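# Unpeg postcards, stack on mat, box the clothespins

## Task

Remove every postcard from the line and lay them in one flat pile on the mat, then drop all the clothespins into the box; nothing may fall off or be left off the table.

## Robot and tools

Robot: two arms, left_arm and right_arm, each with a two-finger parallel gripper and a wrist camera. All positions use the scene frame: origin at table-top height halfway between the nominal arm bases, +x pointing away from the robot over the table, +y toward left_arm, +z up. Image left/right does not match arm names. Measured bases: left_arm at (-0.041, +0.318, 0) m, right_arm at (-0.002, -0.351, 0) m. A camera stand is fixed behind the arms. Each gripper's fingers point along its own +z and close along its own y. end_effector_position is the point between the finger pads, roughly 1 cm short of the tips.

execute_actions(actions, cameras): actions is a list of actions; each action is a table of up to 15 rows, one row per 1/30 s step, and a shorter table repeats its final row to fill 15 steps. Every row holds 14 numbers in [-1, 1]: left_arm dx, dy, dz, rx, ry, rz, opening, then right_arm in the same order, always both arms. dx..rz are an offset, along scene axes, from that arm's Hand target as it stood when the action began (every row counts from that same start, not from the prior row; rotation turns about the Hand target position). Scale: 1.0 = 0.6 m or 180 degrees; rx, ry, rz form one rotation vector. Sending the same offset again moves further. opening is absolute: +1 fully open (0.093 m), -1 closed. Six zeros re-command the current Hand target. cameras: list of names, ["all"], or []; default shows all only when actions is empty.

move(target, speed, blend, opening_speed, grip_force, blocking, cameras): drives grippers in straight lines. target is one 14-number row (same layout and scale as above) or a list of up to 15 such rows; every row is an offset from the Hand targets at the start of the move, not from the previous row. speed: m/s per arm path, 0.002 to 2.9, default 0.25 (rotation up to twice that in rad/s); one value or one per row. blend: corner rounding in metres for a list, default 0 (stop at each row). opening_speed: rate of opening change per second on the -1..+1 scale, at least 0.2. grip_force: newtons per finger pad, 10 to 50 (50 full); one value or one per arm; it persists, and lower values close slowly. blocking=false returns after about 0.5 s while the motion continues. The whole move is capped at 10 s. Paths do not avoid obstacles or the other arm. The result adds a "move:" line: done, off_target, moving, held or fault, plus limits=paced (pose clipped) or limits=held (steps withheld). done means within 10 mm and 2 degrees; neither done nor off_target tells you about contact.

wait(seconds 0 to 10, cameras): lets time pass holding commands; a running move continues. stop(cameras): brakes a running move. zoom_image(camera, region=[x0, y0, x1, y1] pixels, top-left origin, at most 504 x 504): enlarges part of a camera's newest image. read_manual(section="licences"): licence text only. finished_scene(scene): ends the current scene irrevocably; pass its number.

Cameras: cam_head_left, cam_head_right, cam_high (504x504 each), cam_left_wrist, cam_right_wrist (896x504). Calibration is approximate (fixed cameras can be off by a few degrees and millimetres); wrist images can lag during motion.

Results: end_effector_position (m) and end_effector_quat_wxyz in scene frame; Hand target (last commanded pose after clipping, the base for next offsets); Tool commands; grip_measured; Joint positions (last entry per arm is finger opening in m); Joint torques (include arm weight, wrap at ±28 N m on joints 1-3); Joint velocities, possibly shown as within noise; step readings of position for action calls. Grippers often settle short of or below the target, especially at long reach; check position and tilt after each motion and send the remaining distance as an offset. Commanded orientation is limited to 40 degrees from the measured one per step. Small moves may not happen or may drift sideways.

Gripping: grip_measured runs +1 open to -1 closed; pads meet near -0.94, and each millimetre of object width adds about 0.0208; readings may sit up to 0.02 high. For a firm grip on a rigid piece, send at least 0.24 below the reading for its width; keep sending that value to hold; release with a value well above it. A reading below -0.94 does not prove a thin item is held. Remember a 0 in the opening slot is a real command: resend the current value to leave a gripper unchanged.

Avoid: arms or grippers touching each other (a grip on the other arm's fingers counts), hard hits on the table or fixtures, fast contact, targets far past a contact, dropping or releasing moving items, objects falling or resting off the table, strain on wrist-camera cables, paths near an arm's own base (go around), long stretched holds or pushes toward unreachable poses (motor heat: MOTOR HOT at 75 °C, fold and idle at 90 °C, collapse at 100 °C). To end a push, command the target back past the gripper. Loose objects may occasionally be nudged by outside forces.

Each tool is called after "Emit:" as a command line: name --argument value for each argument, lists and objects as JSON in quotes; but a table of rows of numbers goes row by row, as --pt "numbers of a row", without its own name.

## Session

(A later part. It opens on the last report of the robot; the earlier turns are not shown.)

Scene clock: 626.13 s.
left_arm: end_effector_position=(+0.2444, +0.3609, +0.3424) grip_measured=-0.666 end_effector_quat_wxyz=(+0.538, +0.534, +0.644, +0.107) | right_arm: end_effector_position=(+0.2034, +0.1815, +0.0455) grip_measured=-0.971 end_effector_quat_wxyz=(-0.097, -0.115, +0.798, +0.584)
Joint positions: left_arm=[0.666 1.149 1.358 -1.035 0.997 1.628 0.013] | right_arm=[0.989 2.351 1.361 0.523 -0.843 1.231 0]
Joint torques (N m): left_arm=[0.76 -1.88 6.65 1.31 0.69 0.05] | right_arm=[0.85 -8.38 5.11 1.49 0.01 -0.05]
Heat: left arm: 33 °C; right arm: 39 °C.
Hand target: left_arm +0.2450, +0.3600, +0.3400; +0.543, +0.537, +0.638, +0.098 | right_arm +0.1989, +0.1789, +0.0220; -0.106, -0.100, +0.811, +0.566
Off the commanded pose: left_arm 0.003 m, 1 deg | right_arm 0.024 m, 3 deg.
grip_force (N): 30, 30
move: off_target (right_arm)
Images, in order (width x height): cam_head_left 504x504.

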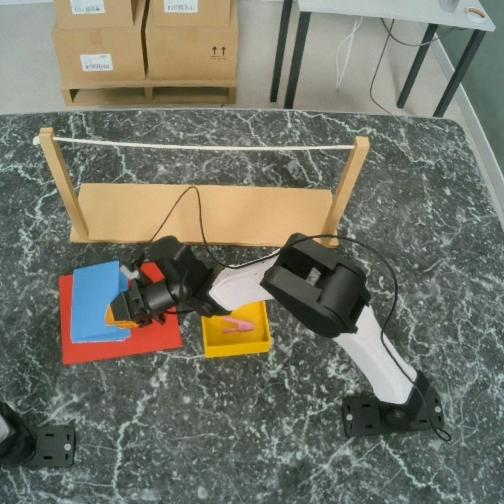

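Emit:
execute_actions --actions '[]' --cameras '["cam_high"]'

Emit:
zoom_image --camera "cam_high" --region '[90, 160, 290, 360]'

Scene clock: 629.10 s.
left_arm: end_effector_position=(+0.2444, +0.3609, +0.3424) grip_measured=-0.666 end_effector_quat_wxyz=(+0.538, +0.534, +0.644, +0.107) | right_arm: end_effector_position=(+0.2034, +0.1815, +0.0455) grip_measured=-0.971 end_effector_quat_wxyz=(-0.097, -0.115, +0.798, +0.584)
Joint positions: left_arm=[0.666 1.149 1.358 -1.035 0.997 1.628 0.013] | right_arm=[0.989 2.351 1.361 0.523 -0.843 1.232 0]
Joint velocities: within noise
Joint torques (N m): left_arm=[0.77 -1.84 6.67 1.3 0.69 0.04] | right_arm=[0.96 -8.4 5.08 1.51 -0.03 -0.05]
Heat: left arm: 33 °C; right arm: 39 °C.
Hand target: left_arm +0.2450, +0.3600, +0.3400; +0.543, +0.537, +0.638, +0.098 | right_arm +0.1989, +0.1790, +0.0220; -0.106, -0.100, +0.811, +0.566
Tool commands: left_gripper/opening=-0.74 right_gripper/opening=-1.0
Off the commanded pose: left_arm 0.003 m, 1 deg | right_arm 0.024 m, 3 deg.
grip_force (N): 30, 30
Images, in order (width x height): cam_high 504x504.

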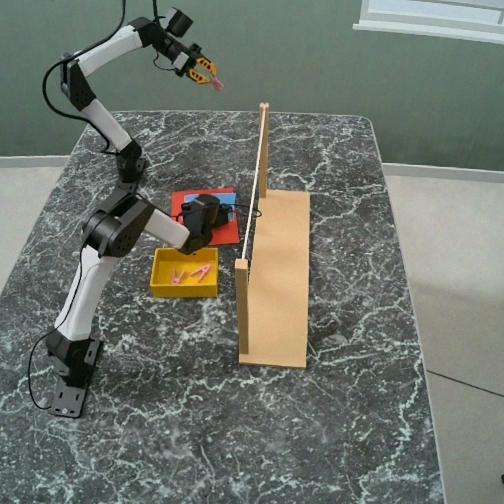

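Scaled by 2.520 from the camera's 504x504 image, which has a finer 720x720 frame.

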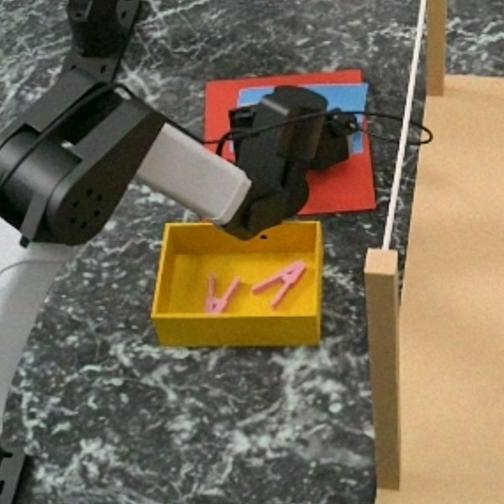

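Emit:
move --target '[0,0,0,0,0,0,-0.74,0.0035,0.0067,0.04,-0.0556,-0.0178,0,-1]' --speed 0.08 --cameras '["cam_head_left"]'

Emit:
zoom_image --camera "cam_head_left" --region '[40, 220, 200, 380]'

Scene clock: 632.73 s.
left_arm: end_effector_position=(+0.2444, +0.3609, +0.3424) grip_measured=-0.666 end_effector_quat_wxyz=(+0.538, +0.534, +0.644, +0.107) | right_arm: end_effector_position=(+0.2032, +0.1868, +0.0536) grip_measured=-0.971 end_effector_quat_wxyz=(-0.096, -0.123, +0.837, +0.524)
Joint positions: left_arm=[0.666 1.149 1.358 -1.035 0.997 1.628 0.013] | right_arm=[1.006 2.311 1.497 0.156 -0.785 1.107 0]
Joint torques (N m): left_arm=[0.72 -1.84 6.65 1.31 0.69 0.04] | right_arm=[1.31 -12.48 7.08 0.67 0.42 -0.17]
Heat: left arm: 32 °C; right arm: 39 °C.
Hand target: left_arm +0.2450, +0.3600, +0.3400; +0.543, +0.537, +0.638, +0.098 | right_arm +0.2011, +0.1829, +0.0459; -0.092, -0.106, +0.860, +0.490
Off the commanded pose: left_arm 0.003 m, 1 deg | right_arm 0.009 m, 5 deg.
grip_force (N): 30, 30
move: off_target (right_arm)
Images, in order (width x height): cam_head_left 504x504.

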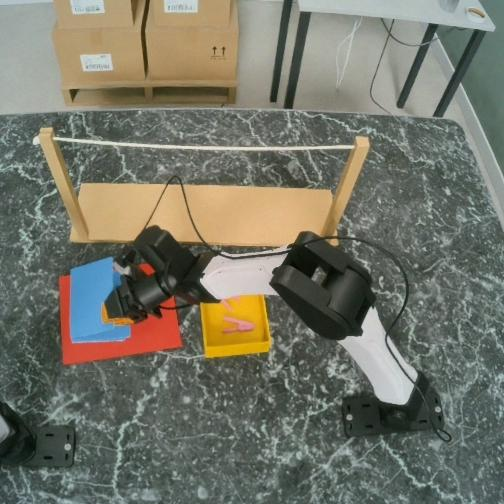

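Scaled by 3.150 from the camera's 504x504 image, which has a finer 720x720 frame.

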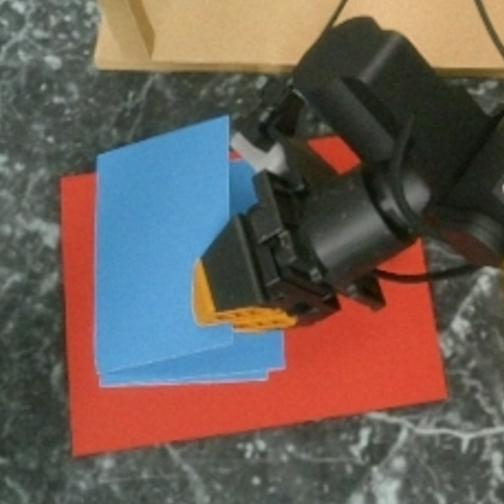

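Emit:
move --pt "0 0 0 0 0 0 -0.74 -0.0075 -0.0033 0.09 0 0 0 -1" --pt "0 0 0 0 0 0 -0.74 -0.0075 -0.0033 -0.009 0 0 0 -1" --speed 0.12 --cameras '["cam_head_left"]'

Emit:
zoom_image --camera "cam_head_left" --region '[40, 220, 200, 380]'

Scene clock: 637.27 s.
left_arm: end_effector_position=(+0.2444, +0.3609, +0.3424) grip_measured=-0.666 end_effector_quat_wxyz=(+0.538, +0.534, +0.644, +0.107) | right_arm: end_effector_position=(+0.1994, +0.1824, +0.0622) grip_measured=-0.971 end_effector_quat_wxyz=(-0.089, -0.111, +0.852, +0.505)
Joint positions: left_arm=[0.666 1.149 1.358 -1.035 0.997 1.628 0.013] | right_arm=[1.019 2.261 1.49 0.077 -0.734 1.106 0]
Joint torques (N m): left_arm=[0.75 -1.84 6.67 1.31 0.69 0.04] | right_arm=[0.84 -8.34 5.85 1.51 -0.11 -0.14]
Heat: left arm: 32 °C; right arm: 38 °C.
Hand target: left_arm +0.2450, +0.3600, +0.3400; +0.543, +0.537, +0.638, +0.098 | right_arm +0.1966, +0.1810, +0.0406; -0.092, -0.106, +0.860, +0.490
Off the commanded pose: left_arm 0.003 m, 1 deg | right_arm 0.022 m, 2 deg.
grip_force (N): 30, 30
move: off_target (right_arm)
Images, in order (width x height): cam_head_left 504x504.

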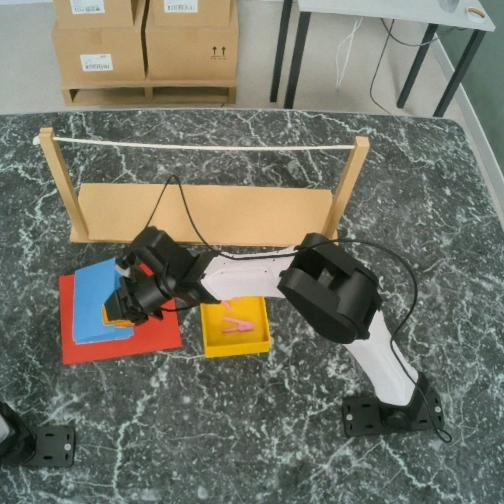

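Scaled by 3.150 from the camera's 504x504 image, which has a finer 720x720 frame.

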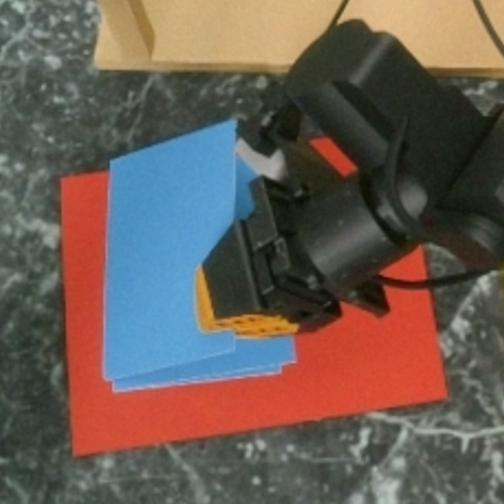

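Emit:
execute_actions --actions '[]' --cameras '["cam_head_right","cam_right_wrist"]'

Emit:
zoom_image --camera "cam_head_right" --region '[40, 220, 200, 380]'

Scene clock: 638.97 s.
left_arm: end_effector_position=(+0.2444, +0.3609, +0.3424) grip_measured=-0.666 end_effector_quat_wxyz=(+0.538, +0.534, +0.644, +0.107) | right_arm: end_effector_position=(+0.1994, +0.1824, +0.0622) grip_measured=-0.971 end_effector_quat_wxyz=(-0.089, -0.111, +0.852, +0.505)
Joint positions: left_arm=[0.666 1.149 1.358 -1.035 0.997 1.628 0.013] | right_arm=[1.019 2.261 1.49 0.077 -0.734 1.106 0]
Joint velocities: within noise
Joint torques (N m): left_arm=[0.76 -1.87 6.69 1.31 0.69 0.05] | right_arm=[0.79 -8.24 5.86 1.51 -0.11 -0.15]
Heat: left arm: 32 °C; right arm: 38 °C.
Hand target: left_arm +0.2450, +0.3600, +0.3400; +0.543, +0.537, +0.638, +0.098 | right_arm +0.1966, +0.1810, +0.0406; -0.092, -0.106, +0.860, +0.490
Tool commands: left_gripper/opening=-0.74 right_gripper/opening=-1.0
Off the commanded pose: left_arm 0.003 m, 1 deg | right_arm 0.022 m, 2 deg.
grip_force (N): 30, 30
camera_calibration:
cam_right_wrist: T_world_to_cam=[[0.0934819, -0.493928, -0.864463, 0.123085], [-0.753373, -0.602744, 0.262921, 0.282678], [-0.650915, 0.626685, -0.428458, 0.127404], [0, 0, 0, 1]] pos_world=[0.284385, 0.151336, 0.0866678]
Images, in order (width x height): cam_head_right 504x504, cam_right_wrist 896x504.

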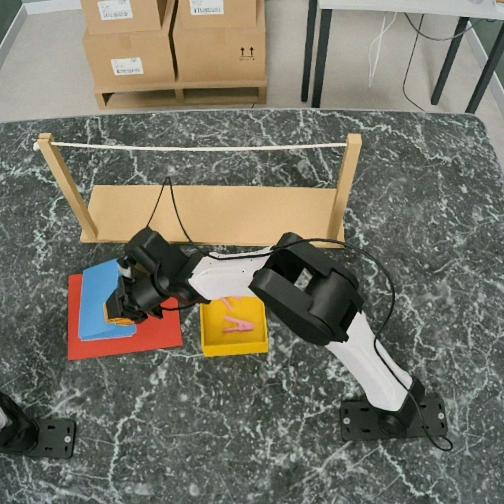

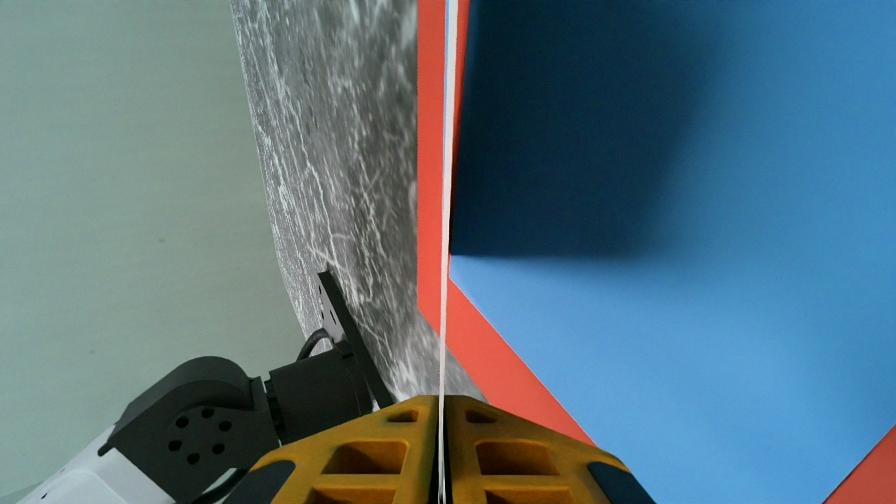

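Scaled by 3.150 from the camera's 504x504 image, which has a finer 720x720 frame.

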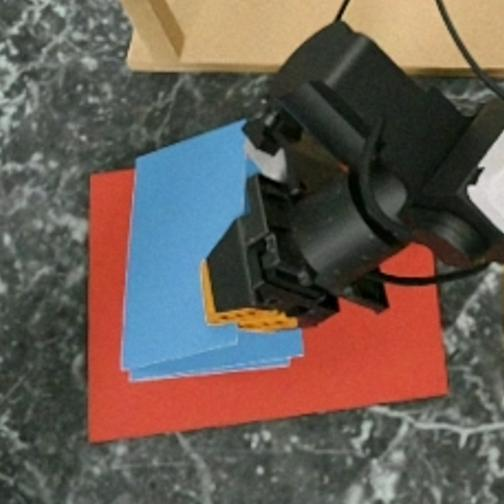

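Emit:
move --pt "0 0 0 0 0 0 -0.74 -0.0052 -0.0107 0.0583 0 0 0.0194 -1" --pt "0 0 0 0 0 0 -0.74 -0.0052 -0.0107 0 0 0 0.0194 -1" --speed 0.12 --cameras '["cam_head_left"]'

Emit:
zoom_image --camera "cam_head_left" --region '[40, 220, 200, 380]'

Scene clock: 644.17 s.
left_arm: end_effector_position=(+0.2444, +0.3609, +0.3424) grip_measured=-0.666 end_effector_quat_wxyz=(+0.538, +0.534, +0.644, +0.107) | right_arm: end_effector_position=(+0.1924, +0.1788, +0.0622) grip_measured=-0.971 end_effector_quat_wxyz=(-0.100, -0.139, +0.849, +0.500)
Joint positions: left_arm=[0.666 1.149 1.358 -1.035 0.997 1.628 0.013] | right_arm=[1.018 2.261 1.505 0.018 -0.773 1.041 0]
Joint torques (N m): left_arm=[0.76 -1.85 6.67 1.3 0.69 0.05] | right_arm=[-0.23 -8.12 5.7 1.47 -0.29 -0.17]
Heat: left arm: 32 °C; right arm: 38 °C.
Hand target: left_arm +0.2450, +0.3600, +0.3400; +0.543, +0.537, +0.638, +0.098 | right_arm +0.1935, +0.1745, +0.0405; -0.107, -0.133, +0.857, +0.487
Off the commanded pose: left_arm 0.003 m, 1 deg | right_arm 0.022 m, 2 deg.
grip_force (N): 30, 30
move: off_target (right_arm)
Images, in order (width x height): cam_head_left 504x504.

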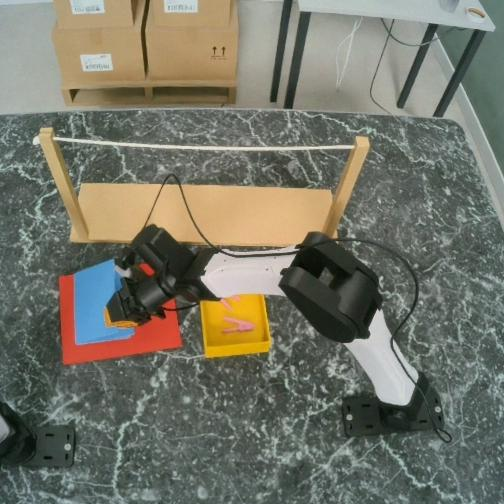

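Scaled by 3.150 from the camera's 504x504 image, which has a finer 720x720 frame.

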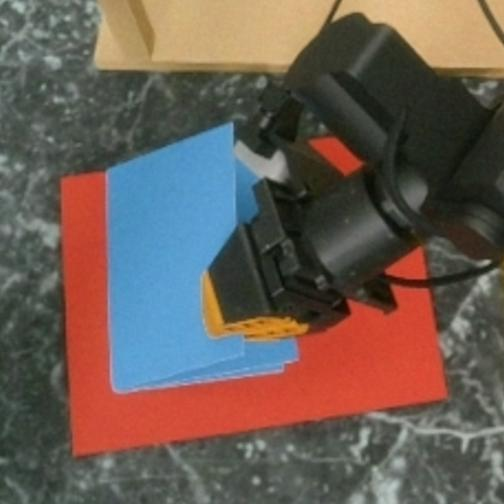

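Emit:
move --pt "0 0 0 0 0 0 -0.74 0 0 0 0 0 0 -0.73" --pt "0 0 0 0 0 0 -0.74 0 0 -0.03 0 0 0 -0.73" --speed 0.06 --cameras '["cam_head_left","cam_right_wrist"]'

Emit:
zoom_image --camera "cam_head_left" --region '[40, 220, 200, 380]'

Scene clock: 647.20 s.
left_arm: end_effector_position=(+0.2444, +0.3609, +0.3424) grip_measured=-0.666 end_effector_quat_wxyz=(+0.538, +0.534, +0.644, +0.107) | right_arm: end_effector_position=(+0.1909, +0.1770, +0.0383) grip_measured=-0.732 end_effector_quat_wxyz=(-0.107, -0.136, +0.853, +0.493)
Joint positions: left_arm=[0.666 1.149 1.358 -1.035 0.997 1.628 0.013] | right_arm=[1.018 2.305 1.488 0.059 -0.776 1.04 0.01]
Joint torques (N m): left_arm=[0.73 -1.87 6.68 1.29 0.69 0.04] | right_arm=[-0.21 -8.7 5.81 1.58 -0.29 -0.17]
Heat: left arm: 32 °C; right arm: 38 °C.
Hand target: left_arm +0.2450, +0.3600, +0.3400; +0.543, +0.537, +0.638, +0.098 | right_arm +0.1935, +0.1745, +0.0226; -0.107, -0.133, +0.857, +0.487
Off the commanded pose: left_arm 0.003 m, 1 deg | right_arm 0.016 m, 1 deg.
grip_force (N): 30, 30
move: off_target (right_arm)
camera_calibration:
cam_right_wrist: T_world_to_cam=[[0.121883, -0.504446, -0.854798, 0.0966826], [-0.713731, -0.643017, 0.277699, 0.278321], [-0.689733, 0.576249, -0.438412, 0.131776], [0, 0, 0, 1]] pos_world=[0.277753, 0.1518, 0.063127]
Images, in order (width x height): cam_head_left 504x504, cam_right_wrist 896x504.

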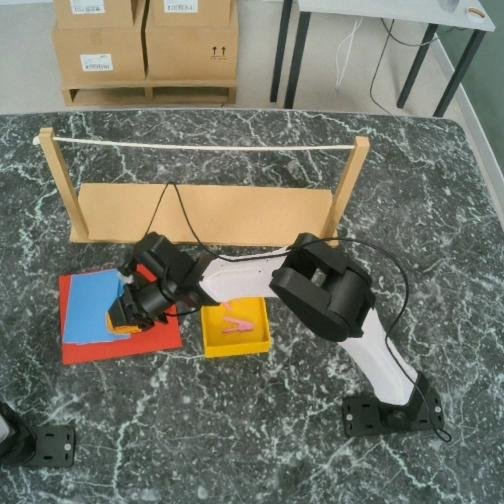

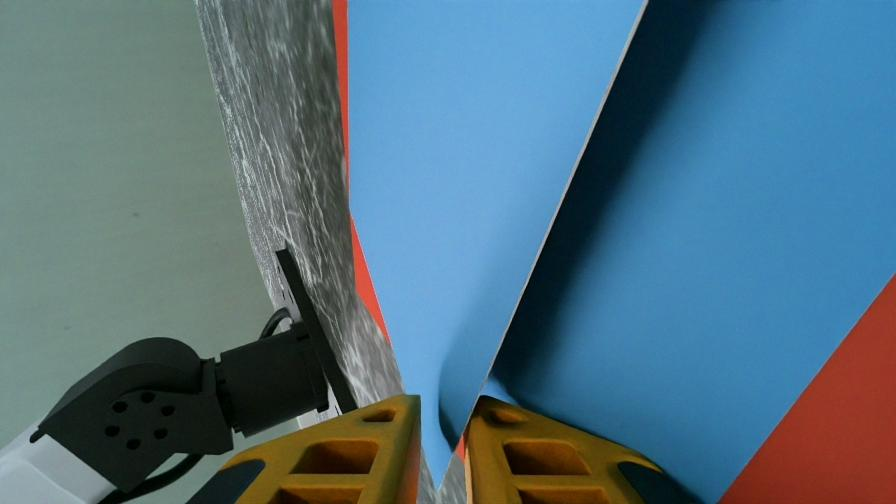

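Scaled by 3.150 from the camera's 504x504 image, which has a finer 720x720 frame.

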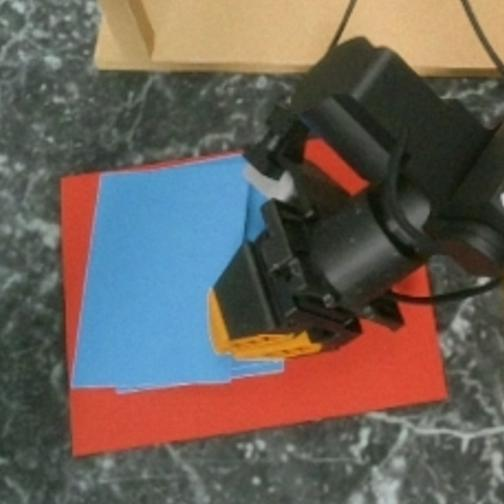

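Emit:
move --pt "0 0 0 0 0 0 -0.74 0 0 0 0 0 0 -1" --pt "0 0 0 0 0 0 -0.74 0.0183 -0.0233 0.104 0.0654 0.0311 0.0471 -1" --speed 0.1 --cameras '["cam_head_left","cam_right_wrist"]'

Emit:
zoom_image --camera "cam_head_left" --region '[40, 220, 200, 380]'

Scene clock: 657.40 s.
left_arm: end_effector_position=(+0.2444, +0.3609, +0.3424) grip_measured=-0.666 end_effector_quat_wxyz=(+0.538, +0.534, +0.644, +0.107) | right_arm: end_effector_position=(+0.1979, +0.1560, +0.0691) grip_measured=-0.971 end_effector_quat_wxyz=(-0.184, -0.169, +0.794, +0.554)
Joint positions: left_arm=[0.666 1.149 1.358 -1.035 0.997 1.628 0.013] | right_arm=[0.929 2.306 1.488 0.094 -1.071 1.022 0]
Joint torques (N m): left_arm=[0.76 -1.84 6.68 1.3 0.7 0.04] | right_arm=[-0.28 -11.77 8.62 1.43 -0.5 -0.12]
Heat: left arm: 31 °C; right arm: 38 °C.
Hand target: left_arm +0.2450, +0.3600, +0.3400; +0.543, +0.537, +0.638, +0.098 | right_arm +0.2045, +0.1605, +0.0848; -0.170, -0.181, +0.784, +0.569
Off the commanded pose: left_arm 0.003 m, 1 deg | right_arm 0.018 m, 3 deg.
grip_force (N): 30, 30
move: off_target (right_arm)
camera_calibration:
cam_right_wrist: T_world_to_cam=[[0.0647788, -0.358911, -0.931121, 0.105455], [-0.582251, -0.771378, 0.256828, 0.25673], [-0.810425, 0.525509, -0.258945, 0.181572], [0, 0, 0, 1]] pos_world=[0.289801, 0.140467, 0.0792732]
Images, in order (width x height): cam_head_left 504x504, cam_right_wrist 896x504.

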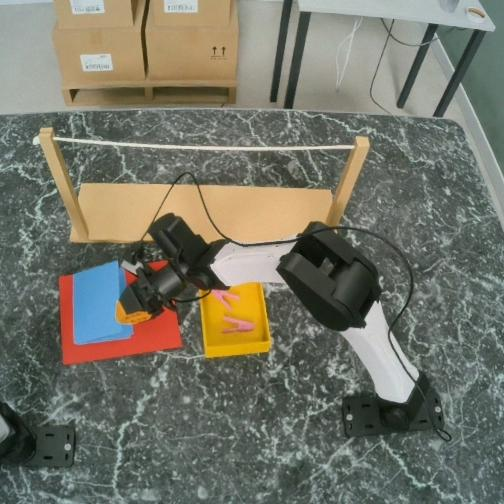

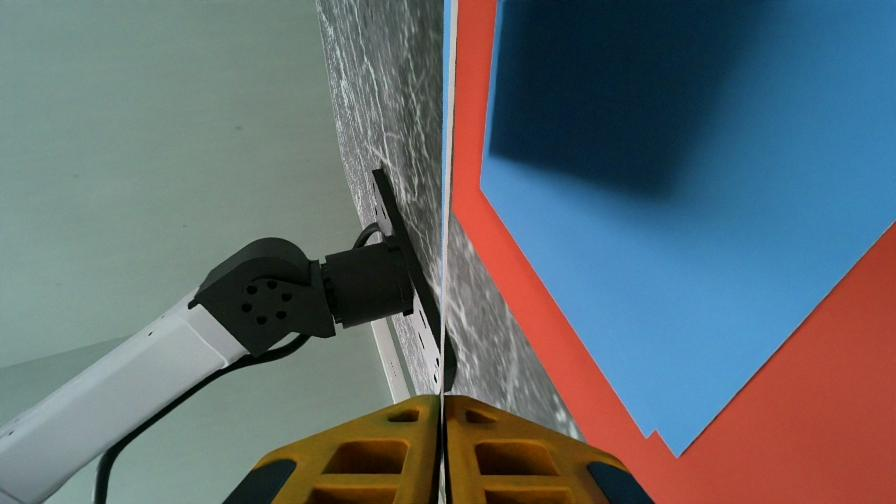

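Scaled by 3.150 from the camera's 504x504 image, which has a finer 720x720 frame.

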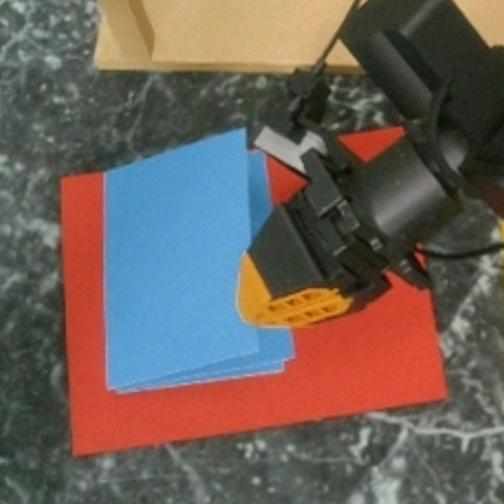

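Emit:
move --target '[0,0,0,0,0,0,-0.74,-0.0025,-0.01,-0.078,0,0,0.0167,-1]' --speed 0.08 --cameras '["cam_head_left","cam_right_wrist"]'

Emit:
zoom_image --camera "cam_head_left" --region '[40, 220, 200, 380]'

Scene clock: 660.57 s.
left_arm: end_effector_position=(+0.2444, +0.3609, +0.3424) grip_measured=-0.666 end_effector_quat_wxyz=(+0.538, +0.534, +0.644, +0.107) | right_arm: end_effector_position=(+0.1957, +0.1523, +0.0455) grip_measured=-0.971 end_effector_quat_wxyz=(-0.191, -0.202, +0.778, +0.563)
Joint positions: left_arm=[0.666 1.149 1.358 -1.035 0.997 1.628 0.013] | right_arm=[0.919 2.377 1.497 0.119 -1.131 0.933 0]
Joint torques (N m): left_arm=[0.77 -1.87 6.67 1.3 0.7 0.05] | right_arm=[-0.51 -8.75 8.13 1.35 -0.44 -0.17]
Heat: left arm: 31 °C; right arm: 38 °C.
Hand target: left_arm +0.2450, +0.3600, +0.3400; +0.543, +0.537, +0.638, +0.098 | right_arm +0.2030, +0.1545, +0.0381; -0.185, -0.202, +0.779, +0.564
Off the commanded pose: left_arm 0.003 m, 1 deg | right_arm 0.011 m, 1 deg.
grip_force (N): 30, 30
move: off_target (right_arm)
camera_calibration:
cam_right_wrist: T_world_to_cam=[[0.10218, -0.315241, -0.943495, 0.0688588], [-0.5374, -0.815639, 0.214322, 0.258589], [-0.837114, 0.485135, -0.252753, 0.186786], [0, 0, 0, 1]] pos_world=[0.288291, 0.142006, 0.0567574]
Images, in order (width x height): cam_head_left 504x504, cam_right_wrist 896x504.

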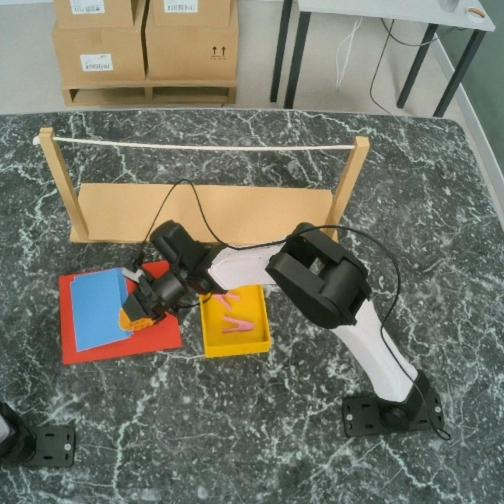

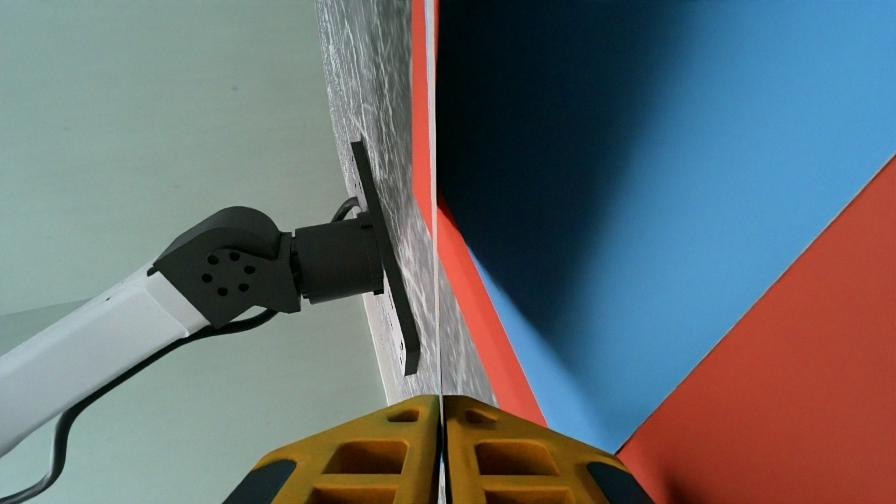

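Scaled by 3.150 from the camera's 504x504 image, which has a finer 720x720 frame.

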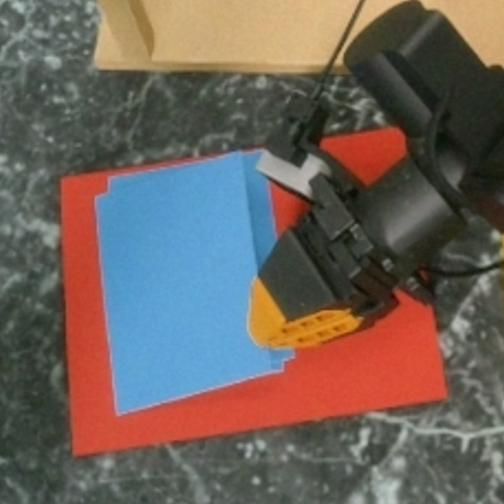

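Emit:
move --pt "0 0 0 0 0 0 -0.74 0.025 0 0.0615 0 0 -0.004 -1" --pt "0 0 0 0 0 0 -0.74 0.0175 -0.003 0.003 0 0 -0.004 -1" --speed 0.12 --cameras '["cam_head_left"]'

Emit:
zoom_image --camera "cam_head_left" --region '[40, 220, 200, 380]'

Scene clock: 663.70 s.
left_arm: end_effector_position=(+0.2444, +0.3609, +0.3424) grip_measured=-0.666 end_effector_quat_wxyz=(+0.538, +0.534, +0.644, +0.107) | right_arm: end_effector_position=(+0.2140, +0.1533, +0.0519) grip_measured=-0.971 end_effector_quat_wxyz=(-0.179, -0.199, +0.779, +0.567)
Joint positions: left_arm=[0.666 1.149 1.358 -1.035 0.997 1.628 0.013] | right_arm=[0.893 2.389 1.552 0.076 -1.133 0.916 0]
Joint torques (N m): left_arm=[0.77 -1.85 6.65 1.3 0.69 0.04] | right_arm=[0.16 -9.32 5.93 1.5 -0.45 -0.11]
Heat: left arm: 31 °C; right arm: 38 °C.
Hand target: left_arm +0.2450, +0.3600, +0.3400; +0.543, +0.537, +0.638, +0.098 | right_arm +0.2135, +0.1527, +0.0400; -0.181, -0.197, +0.780, +0.566
Off the commanded pose: left_arm 0.003 m, 1 deg | right_arm 0.012 m, 0 deg.
grip_force (N): 30, 30
move: off_target (right_arm)
Images, in order (width x height): cam_head_left 504x504.

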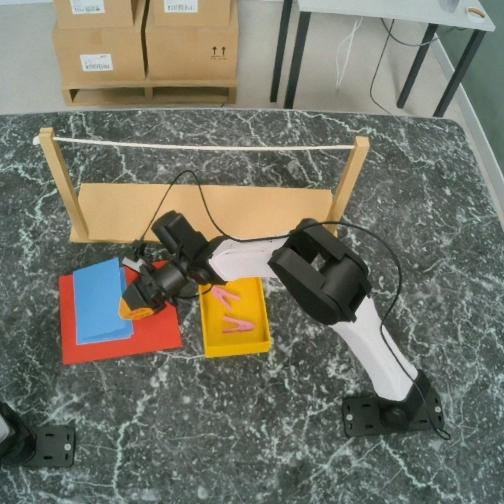

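Scaled by 3.150 from the camera's 504x504 image, which has a finer 720x720 frame.

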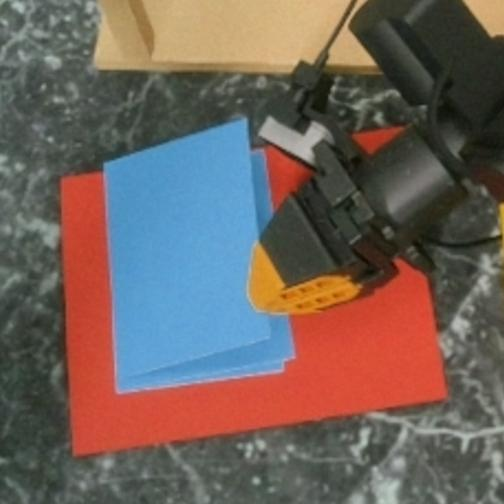

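Emit:
move --pt "0 0 0 0 0 0 -0.74 0 0 -0.0133 0 0 0 -1" --pt "0 0 0 0 0 0 -0.74 0 0 -0.0133 0 0 0 -0.78" --pt "0 0 0 0 0 0 -0.74 0.0397 -0.0637 -0.0133 0 0 0 -0.78" --speed 0.08 --cameras '["cam_head_left","cam_right_wrist"]'

Emit:
zoom_image --camera "cam_head_left" --region '[40, 220, 200, 380]'

Scene clock: 667.33 s.
left_arm: end_effector_position=(+0.2444, +0.3609, +0.3424) grip_measured=-0.666 end_effector_quat_wxyz=(+0.538, +0.534, +0.644, +0.107) | right_arm: end_effector_position=(+0.2375, +0.1225, +0.0423) grip_measured=-0.782 end_effector_quat_wxyz=(-0.167, -0.219, +0.764, +0.584)
Joint positions: left_arm=[0.666 1.149 1.358 -1.035 0.997 1.628 0.013] | right_arm=[0.809 2.403 1.531 0.023 -1.214 0.754 0.008]
Joint torques (N m): left_arm=[0.77 -1.84 6.65 1.3 0.7 0.05] | right_arm=[-0.47 -11.32 5.07 0.65 -0.28 -0.18]
Heat: left arm: 31 °C; right arm: 38 °C.
Hand target: left_arm +0.2450, +0.3600, +0.3400; +0.543, +0.537, +0.638, +0.098 | right_arm +0.2373, +0.1146, +0.0320; -0.181, -0.197, +0.780, +0.566
Off the commanded pose: left_arm 0.003 m, 1 deg | right_arm 0.013 m, 4 deg.
grip_force (N): 30, 30
move: off_target (right_arm); target 2's new opening was sent with right_arm's hand 0.016 m and 1 deg from that target
camera_calibration:
cam_right_wrist: T_world_to_cam=[[0.140525, -0.254096, -0.956916, 0.0360844], [-0.54671, -0.825709, 0.13897, 0.264008], [-0.825446, 0.503626, -0.254949, 0.230422], [0, 0, 0, 1]] pos_world=[0.329466, 0.111116, 0.0565866]
Images, in order (width x height): cam_head_left 504x504, cam_right_wrist 896x504.

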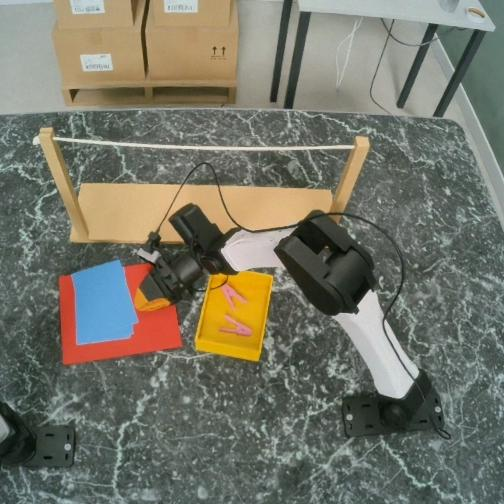

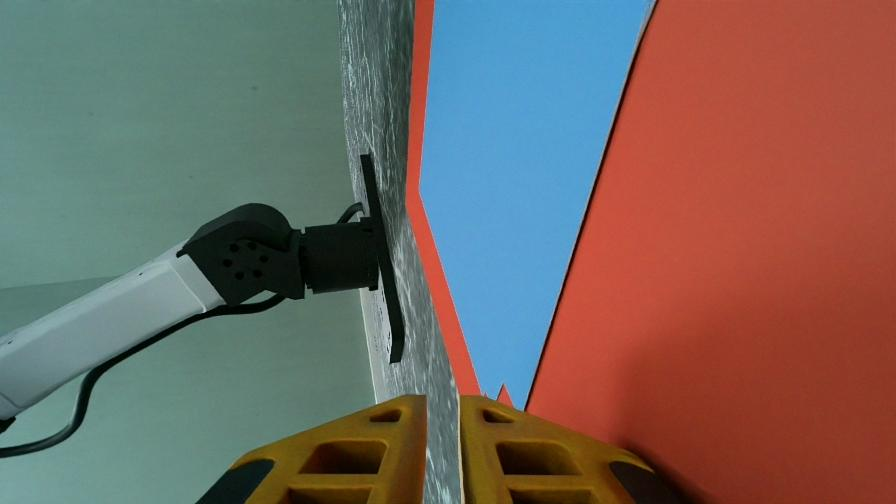

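Scaled by 3.150 from the camera's 504x504 image, which has a finer 720x720 frame.

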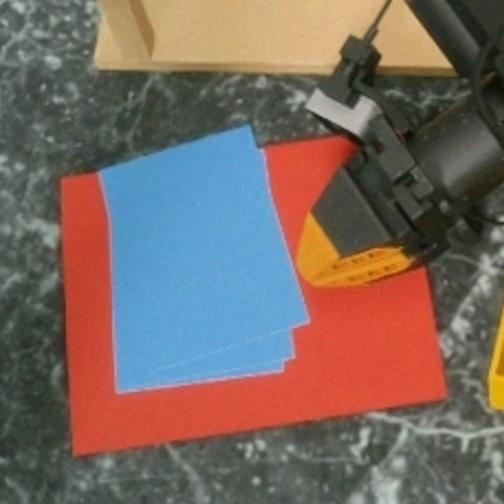

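Emit:
move --pt "0 0 0 0 0 0 -0.74 0 -0.0167 0.2 0 0 0 -0.78" --pt "-0.025 -0.1333 -0.0167 0.14 0.0514 -0.0808 -0.74 -0.1122 -0.3243 0.2967 0 0 0 -0.78" --pt "-0.0583 -0.4 -0.0667 0.2801 0.1028 -0.1617 -0.74 -0.1788 -0.5243 0.3467 0 0 0 -0.78" --speed 0.3 --blend '[0.03,0.03,0]' --cameras '["cam_head_left","cam_left_wrist"]'

Emit:
zoom_image --camera "cam_head_left" --region '[40, 220, 300, 400]'

Scene clock: 674.10 s.
left_arm: end_effector_position=(+0.2090, +0.1197, +0.2954) grip_measured=-0.667 end_effector_quat_wxyz=(+0.167, +0.862, +0.459, +0.132) | right_arm: end_effector_position=(+0.1323, -0.1971, +0.2392) grip_measured=-0.782 end_effector_quat_wxyz=(+0.018, -0.090, +0.852, +0.516)
Joint positions: left_arm=[-0.739 1.541 1.885 -1.506 -0.136 1.447 0.013] | right_arm=[0.044 1.107 1.035 -1.569 -1.083 -0.22 0.008]
Joint torques (N m): left_arm=[-0.03 -5.3 8.88 0.97 -0.17 -0.23] | right_arm=[-0.18 -2.54 6.41 0.11 -0.55 -0.01]
Heat: left arm: 31 °C; right arm: 40 °C.
Hand target: left_arm +0.2101, +0.1201, +0.2999; +0.168, +0.860, +0.462, +0.138 | right_arm +0.1300, -0.2000, +0.2401; -0.181, -0.197, +0.780, +0.565
Off the commanded pose: left_arm 0.005 m, 1 deg | right_arm 0.004 m, 28 deg.
joint sent to its limit (right arm) — joint 4 (wrist pitch), lower limit. The joint targets are off in orientation, not in position.
grip_force (N): 30, 30
move: off_target (right_arm)
camera_calibration:
cam_left_wrist: T_world_to_cam=[[-0.739816, 0.527955, -0.417056, 0.216768], [0.347414, 0.830607, 0.435195, -0.25914], [0.576173, 0.177073, -0.797916, 0.181937], [0, 0, 0, 1]] pos_world=[0.14557, 0.068584, 0.348352]
Images, in order (width x height): cam_head_left 504x504, cam_left_wrist 896x504.

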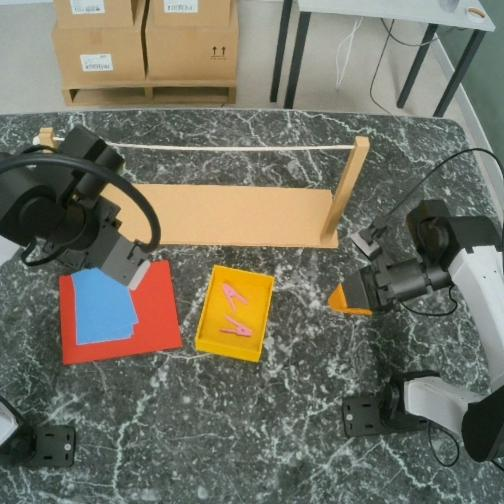

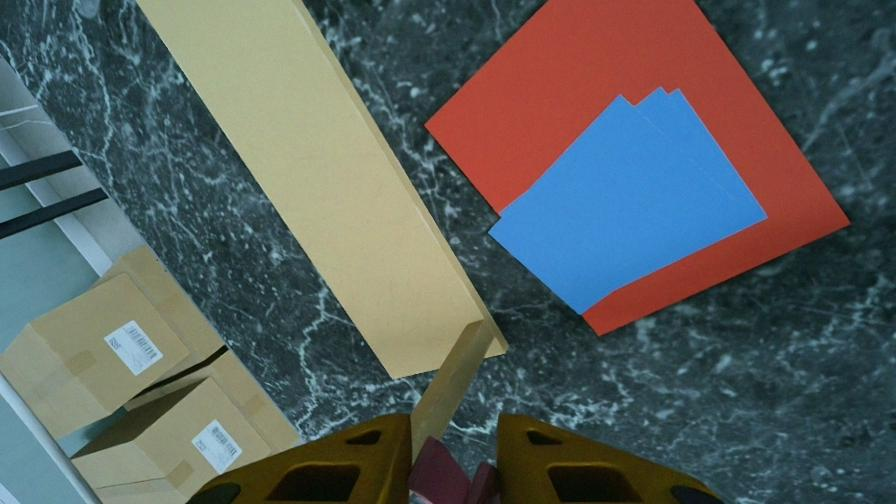

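Scaled by 1.938 from the camera's 504x504 image, which has a finer 720x720 frame.

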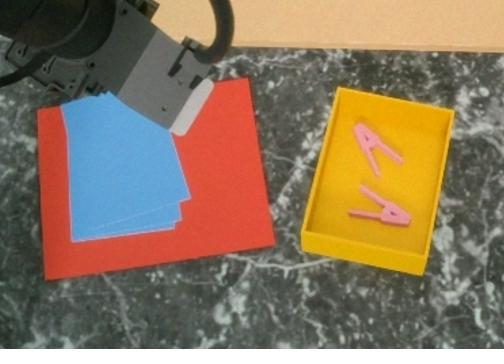

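Emit:
move --pt "0 0 0 0 0 0 -0.74 0.1167 -0.2 0 -0.0643 -0.0606 -0.3501 -0.78" --pt "0.0282 -0.3935 -0.2332 0 0 0 -0.74 0.1167 -0.2 0 -0.0643 -0.0606 -0.3501 -0.78" --pt "0.0282 -0.3935 -0.4248 0 0 0 -0.74 0.1167 -0.2 0 -0.0643 -0.0606 -0.3501 -0.78" --speed '[0.35,0.3,0.12]' --blend '[0.02,0.02,0]' --cameras '["cam_head_left","cam_left_wrist"]'

Emit:
zoom_image --camera "cam_head_left" --region '[40, 220, 300, 400]'

Scene clock: 681.60 s.
left_arm: end_effector_position=(+0.2246, -0.1175, +0.0532) grip_measured=-0.667 end_effector_quat_wxyz=(+0.172, +0.862, +0.458, +0.133) | right_arm: end_effector_position=(+0.1966, -0.3170, +0.2346) grip_measured=-0.782 end_effector_quat_wxyz=(+0.184, +0.209, +0.833, +0.478)
Joint positions: left_arm=[-1.109 2.222 1.79 -0.791 -0.274 1.101 0.013] | right_arm=[-0.647 1.102 1.018 -1.57 -1.074 -0.215 0.008]
Joint torques (N m): left_arm=[0.46 -11.7 6.69 1.13 -0.23 -0.24] | right_arm=[-0.49 -0.99 7.99 0.2 -0.76 -0.14]
Heat: left arm: 32 °C; right arm: 38 °C.
Hand target: left_arm +0.2269, -0.1161, +0.0450; +0.168, +0.860, +0.462, +0.138 | right_arm +0.2000, -0.3200, +0.2400; +0.193, +0.206, +0.831, +0.479
Off the commanded pose: left_arm 0.009 m, 1 deg | right_arm 0.007 m, 1 deg.
grip_force (N): 30, 30
move: done
camera_calibration:
cam_left_wrist: T_world_to_cam=[[-0.73488, 0.527533, -0.426216, 0.251955], [0.347307, 0.832525, 0.431601, 0.0382572], [0.582519, 0.169147, -0.795022, 0.0190945], [0, 0, 0, 1]] pos_world=[0.160747, -0.167994, 0.106056]
Images, in order (width x height): cam_head_left 504x504, cam_left_wrist 896x504.

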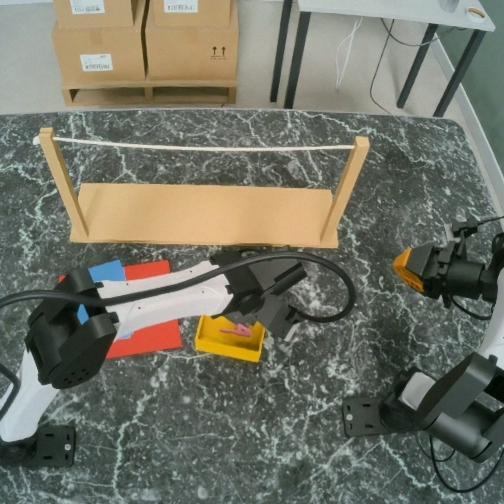

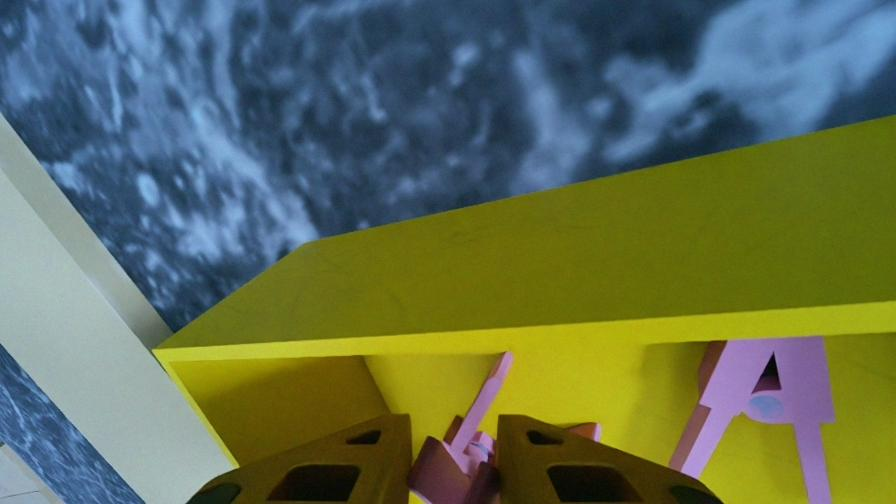

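Scaled by 1.938 from the camera's 504x504 image, which has a finer 720x720 frame.

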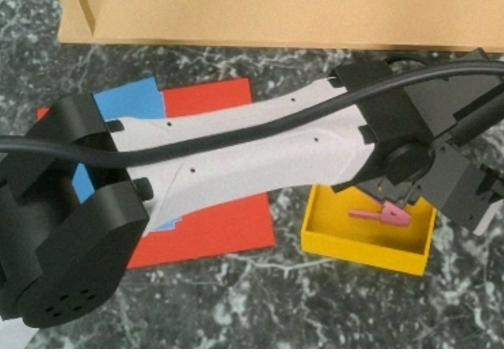

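Emit:
move --pt "0 0 0 0 0 0 -0.15 0 0 0 0 0 0 -0.78" --pt "0 0 0.1583 0 0 0 -0.15 0 0 0 0 0 0 -0.78" --pt "-0.0432 0.4602 0.125 0 0 0 -1 0 0 0 0 0 0 -0.78" --speed '[0.1,0.12,0.3]' --blend '[0,0.02,0]' --opening_speed 1.5 --cameras '["cam_head_left","cam_left_wrist"]'

Emit:
zoom_image --camera "cam_head_left" --region '[40, 220, 300, 400]'

Scene clock: 689.47 s.
left_arm: end_effector_position=(+0.2027, +0.1612, +0.1212) grip_measured=-0.990 end_effector_quat_wxyz=(+0.161, +0.858, +0.466, +0.144) | right_arm: end_effector_position=(+0.1966, -0.3170, +0.2346) grip_measured=-0.782 end_effector_quat_wxyz=(+0.184, +0.209, +0.833, +0.478)
Joint positions: left_arm=[-0.642 1.262 0.928 -0.819 -0.127 1.527 0] | right_arm=[-0.647 1.102 1.018 -1.57 -1.074 -0.215 0.008]
Joint torques (N m): left_arm=[0.79 -5 6.56 1.2 0.19 -0.02] | right_arm=[-0.51 -1.05 7.95 0.24 -0.74 -0.16]
Heat: left arm: 33 °C; right arm: 37 °C.
Hand target: left_arm +0.2010, +0.1601, +0.1200; +0.168, +0.860, +0.462, +0.138 | right_arm +0.2000, -0.3200, +0.2400; +0.193, +0.206, +0.831, +0.479
Off the commanded pose: left_arm 0.002 m, 1 deg | right_arm 0.007 m, 1 deg.
grip_force (N): 30, 30
move: done
camera_calibration:
cam_left_wrist: T_world_to_cam=[[-0.745053, 0.519568, -0.418265, 0.120104], [0.323303, 0.829797, 0.454876, -0.213011], [0.583414, 0.203681, -0.78622, 0.0320491], [0, 0, 0, 1]] pos_world=[0.139653, 0.107825, 0.172327]
Images, in order (width x height): cam_head_left 504x504, cam_left_wrist 896x504.

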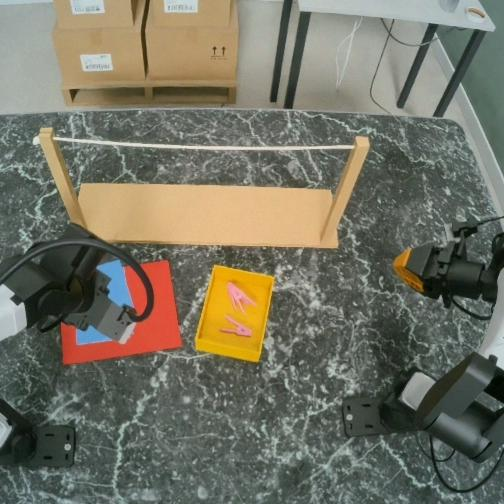

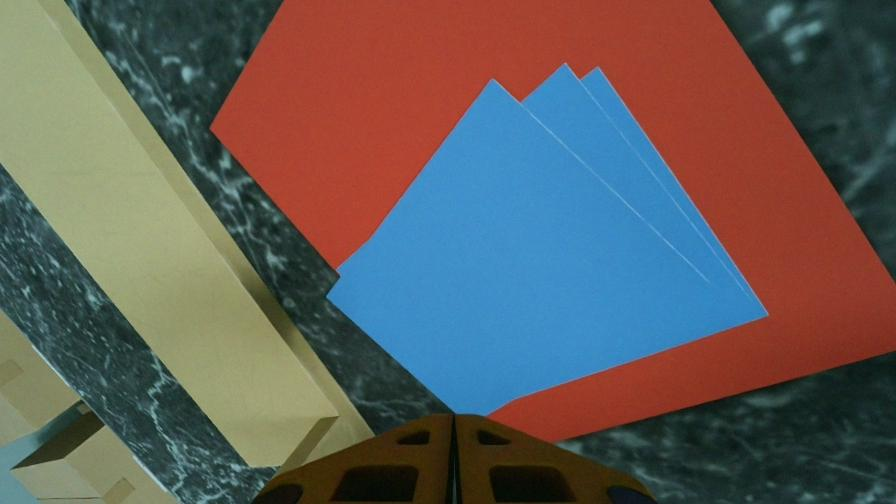

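Scaled by 1.938 from the camera's 504x504 image, which has a finer 720x720 frame.

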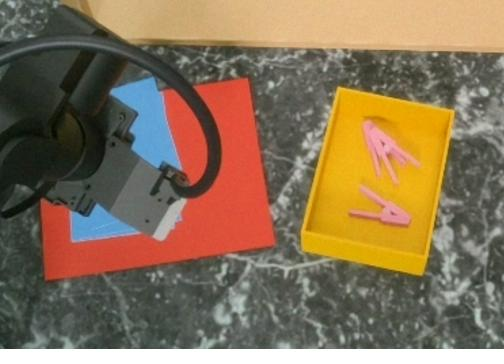

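Emit:
move --pt "-0.001 -0.009 -0.15 0 0 0 -1 0 0 0 0 0 0 -0.78" --pt "-0.001 -0.009 -0.22 0 0 0 -1 0 0 0 0 0 0 -0.78" --pt "-0.0543 0.0198 -0.22 0 0 -0.05 -1 0 0 0 0 0 0 -0.78" --pt "-0.0543 0.0198 -0.02 0 0 -0.05 -1 0 0 0 0 0 0 -0.78" --speed '[0.2,0.05,0.05,0.15]' --cameras '["cam_left_wrist"]'

Scene clock: 699.30 s.
left_arm: end_effector_position=(+0.1673, +0.1763, +0.0998) grip_measured=-0.990 end_effector_quat_wxyz=(+0.165, +0.893, +0.398, +0.128) | right_arm: end_effector_position=(+0.1966, -0.3170, +0.2346) grip_measured=-0.782 end_effector_quat_wxyz=(+0.184, +0.209, +0.833, +0.478)
Joint positions: left_arm=[-0.634 1.111 0.756 -0.799 -0.059 1.677 0] | right_arm=[-0.647 1.102 1.018 -1.57 -1.074 -0.215 0.008]
Joint torques (N m): left_arm=[0.59 -3.44 9.84 1.02 0.24 -0.02] | right_arm=[-0.42 -0.88 8.06 0.21 -0.76 -0.14]
Heat: left arm: 32 °C; right arm: 38 °C.
Hand target: left_arm +0.1684, +0.1719, +0.1080; +0.179, +0.894, +0.393, +0.124 | right_arm +0.2000, -0.3200, +0.2400; +0.193, +0.206, +0.831, +0.479
Off the commanded pose: left_arm 0.009 m, 2 deg | right_arm 0.007 m, 1 deg.
grip_force (N): 30, 30
move: done
camera_calibration:
cam_left_wrist: T_world_to_cam=[[-0.660591, 0.632332, -0.404693, 0.0416123], [0.453485, 0.765688, 0.45615, -0.215001], [0.598306, 0.117806, -0.79256, 0.0460686], [0, 0, 0, 1]] pos_world=[0.0974253, 0.132884, 0.151425]
Images, in order (width x height): cam_left_wrist 896x504.

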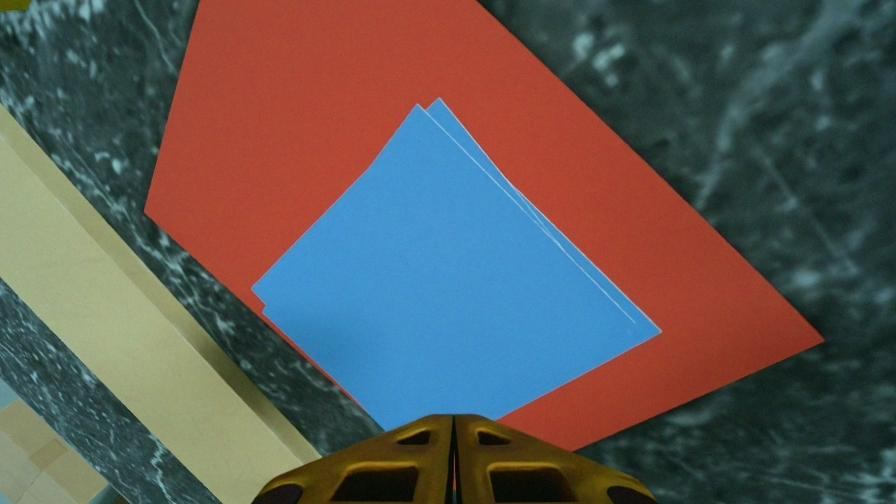

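Emit:
move --pt "0 0 0.2 0 0 0 -1 0 0 0 0 0 0 -0.78" --pt "-0.02 0.25 0.3 0 0 0 -1 0 0 0 0 0 0 -0.78" --speed 0.3 --blend '[0.04,0]' --cameras '["cam_head_left"]'

Emit:
zoom_image --camera "cam_head_left" --region '[40, 220, 300, 400]'

Scene clock: 702.43 s.
left_arm: end_effector_position=(+0.1569, +0.3202, +0.2856) grip_measured=-0.990 end_effector_quat_wxyz=(+0.117, +0.833, +0.506, +0.189) | right_arm: end_effector_position=(+0.1966, -0.3170, +0.2346) grip_measured=-0.782 end_effector_quat_wxyz=(+0.184, +0.209, +0.833, +0.478)
Joint positions: left_arm=[0.026 1.08 1.515 -1.558 0.013 2.069 0] | right_arm=[-0.647 1.102 1.018 -1.57 -1.074 -0.215 0.008]
Joint torques (N m): left_arm=[-0.12 -0.54 7.97 0.97 -0.07 0] | right_arm=[-0.43 -0.95 8.06 0.23 -0.75 -0.14]
Heat: left arm: 32 °C; right arm: 38 °C.
Hand target: left_arm +0.1564, +0.3219, +0.2880; +0.179, +0.894, +0.393, +0.124 | right_arm +0.2000, -0.3200, +0.2400; +0.193, +0.206, +0.831, +0.479
Off the commanded pose: left_arm 0.003 m, 18 deg | right_arm 0.007 m, 1 deg.
joint sent to its limit (left arm) — joint 4 (wrist pitch), lower limit; joint 6 (wrist roll), upper limit. The joint targets are off in orientation, not in position.
grip_force (N): 30, 30
move: off_target (left_arm)
Images, in order (width x height): cam_head_left 504x504.

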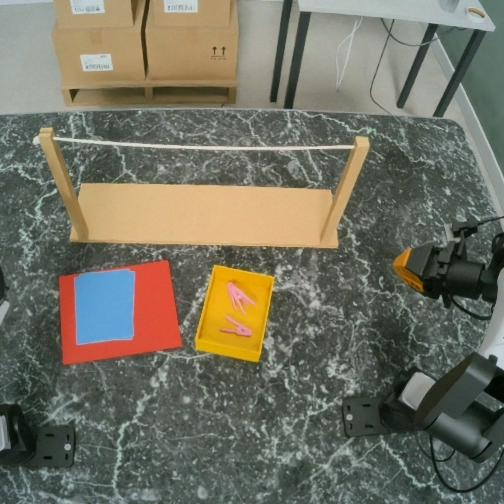

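Scaled by 1.938 from the camera's 504x504 image, which has a finer 720x720 frame.

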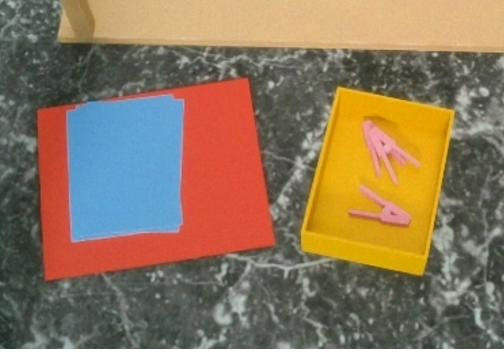

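Emit:
finished_scene --scene 1

The scene is finished: the task was done.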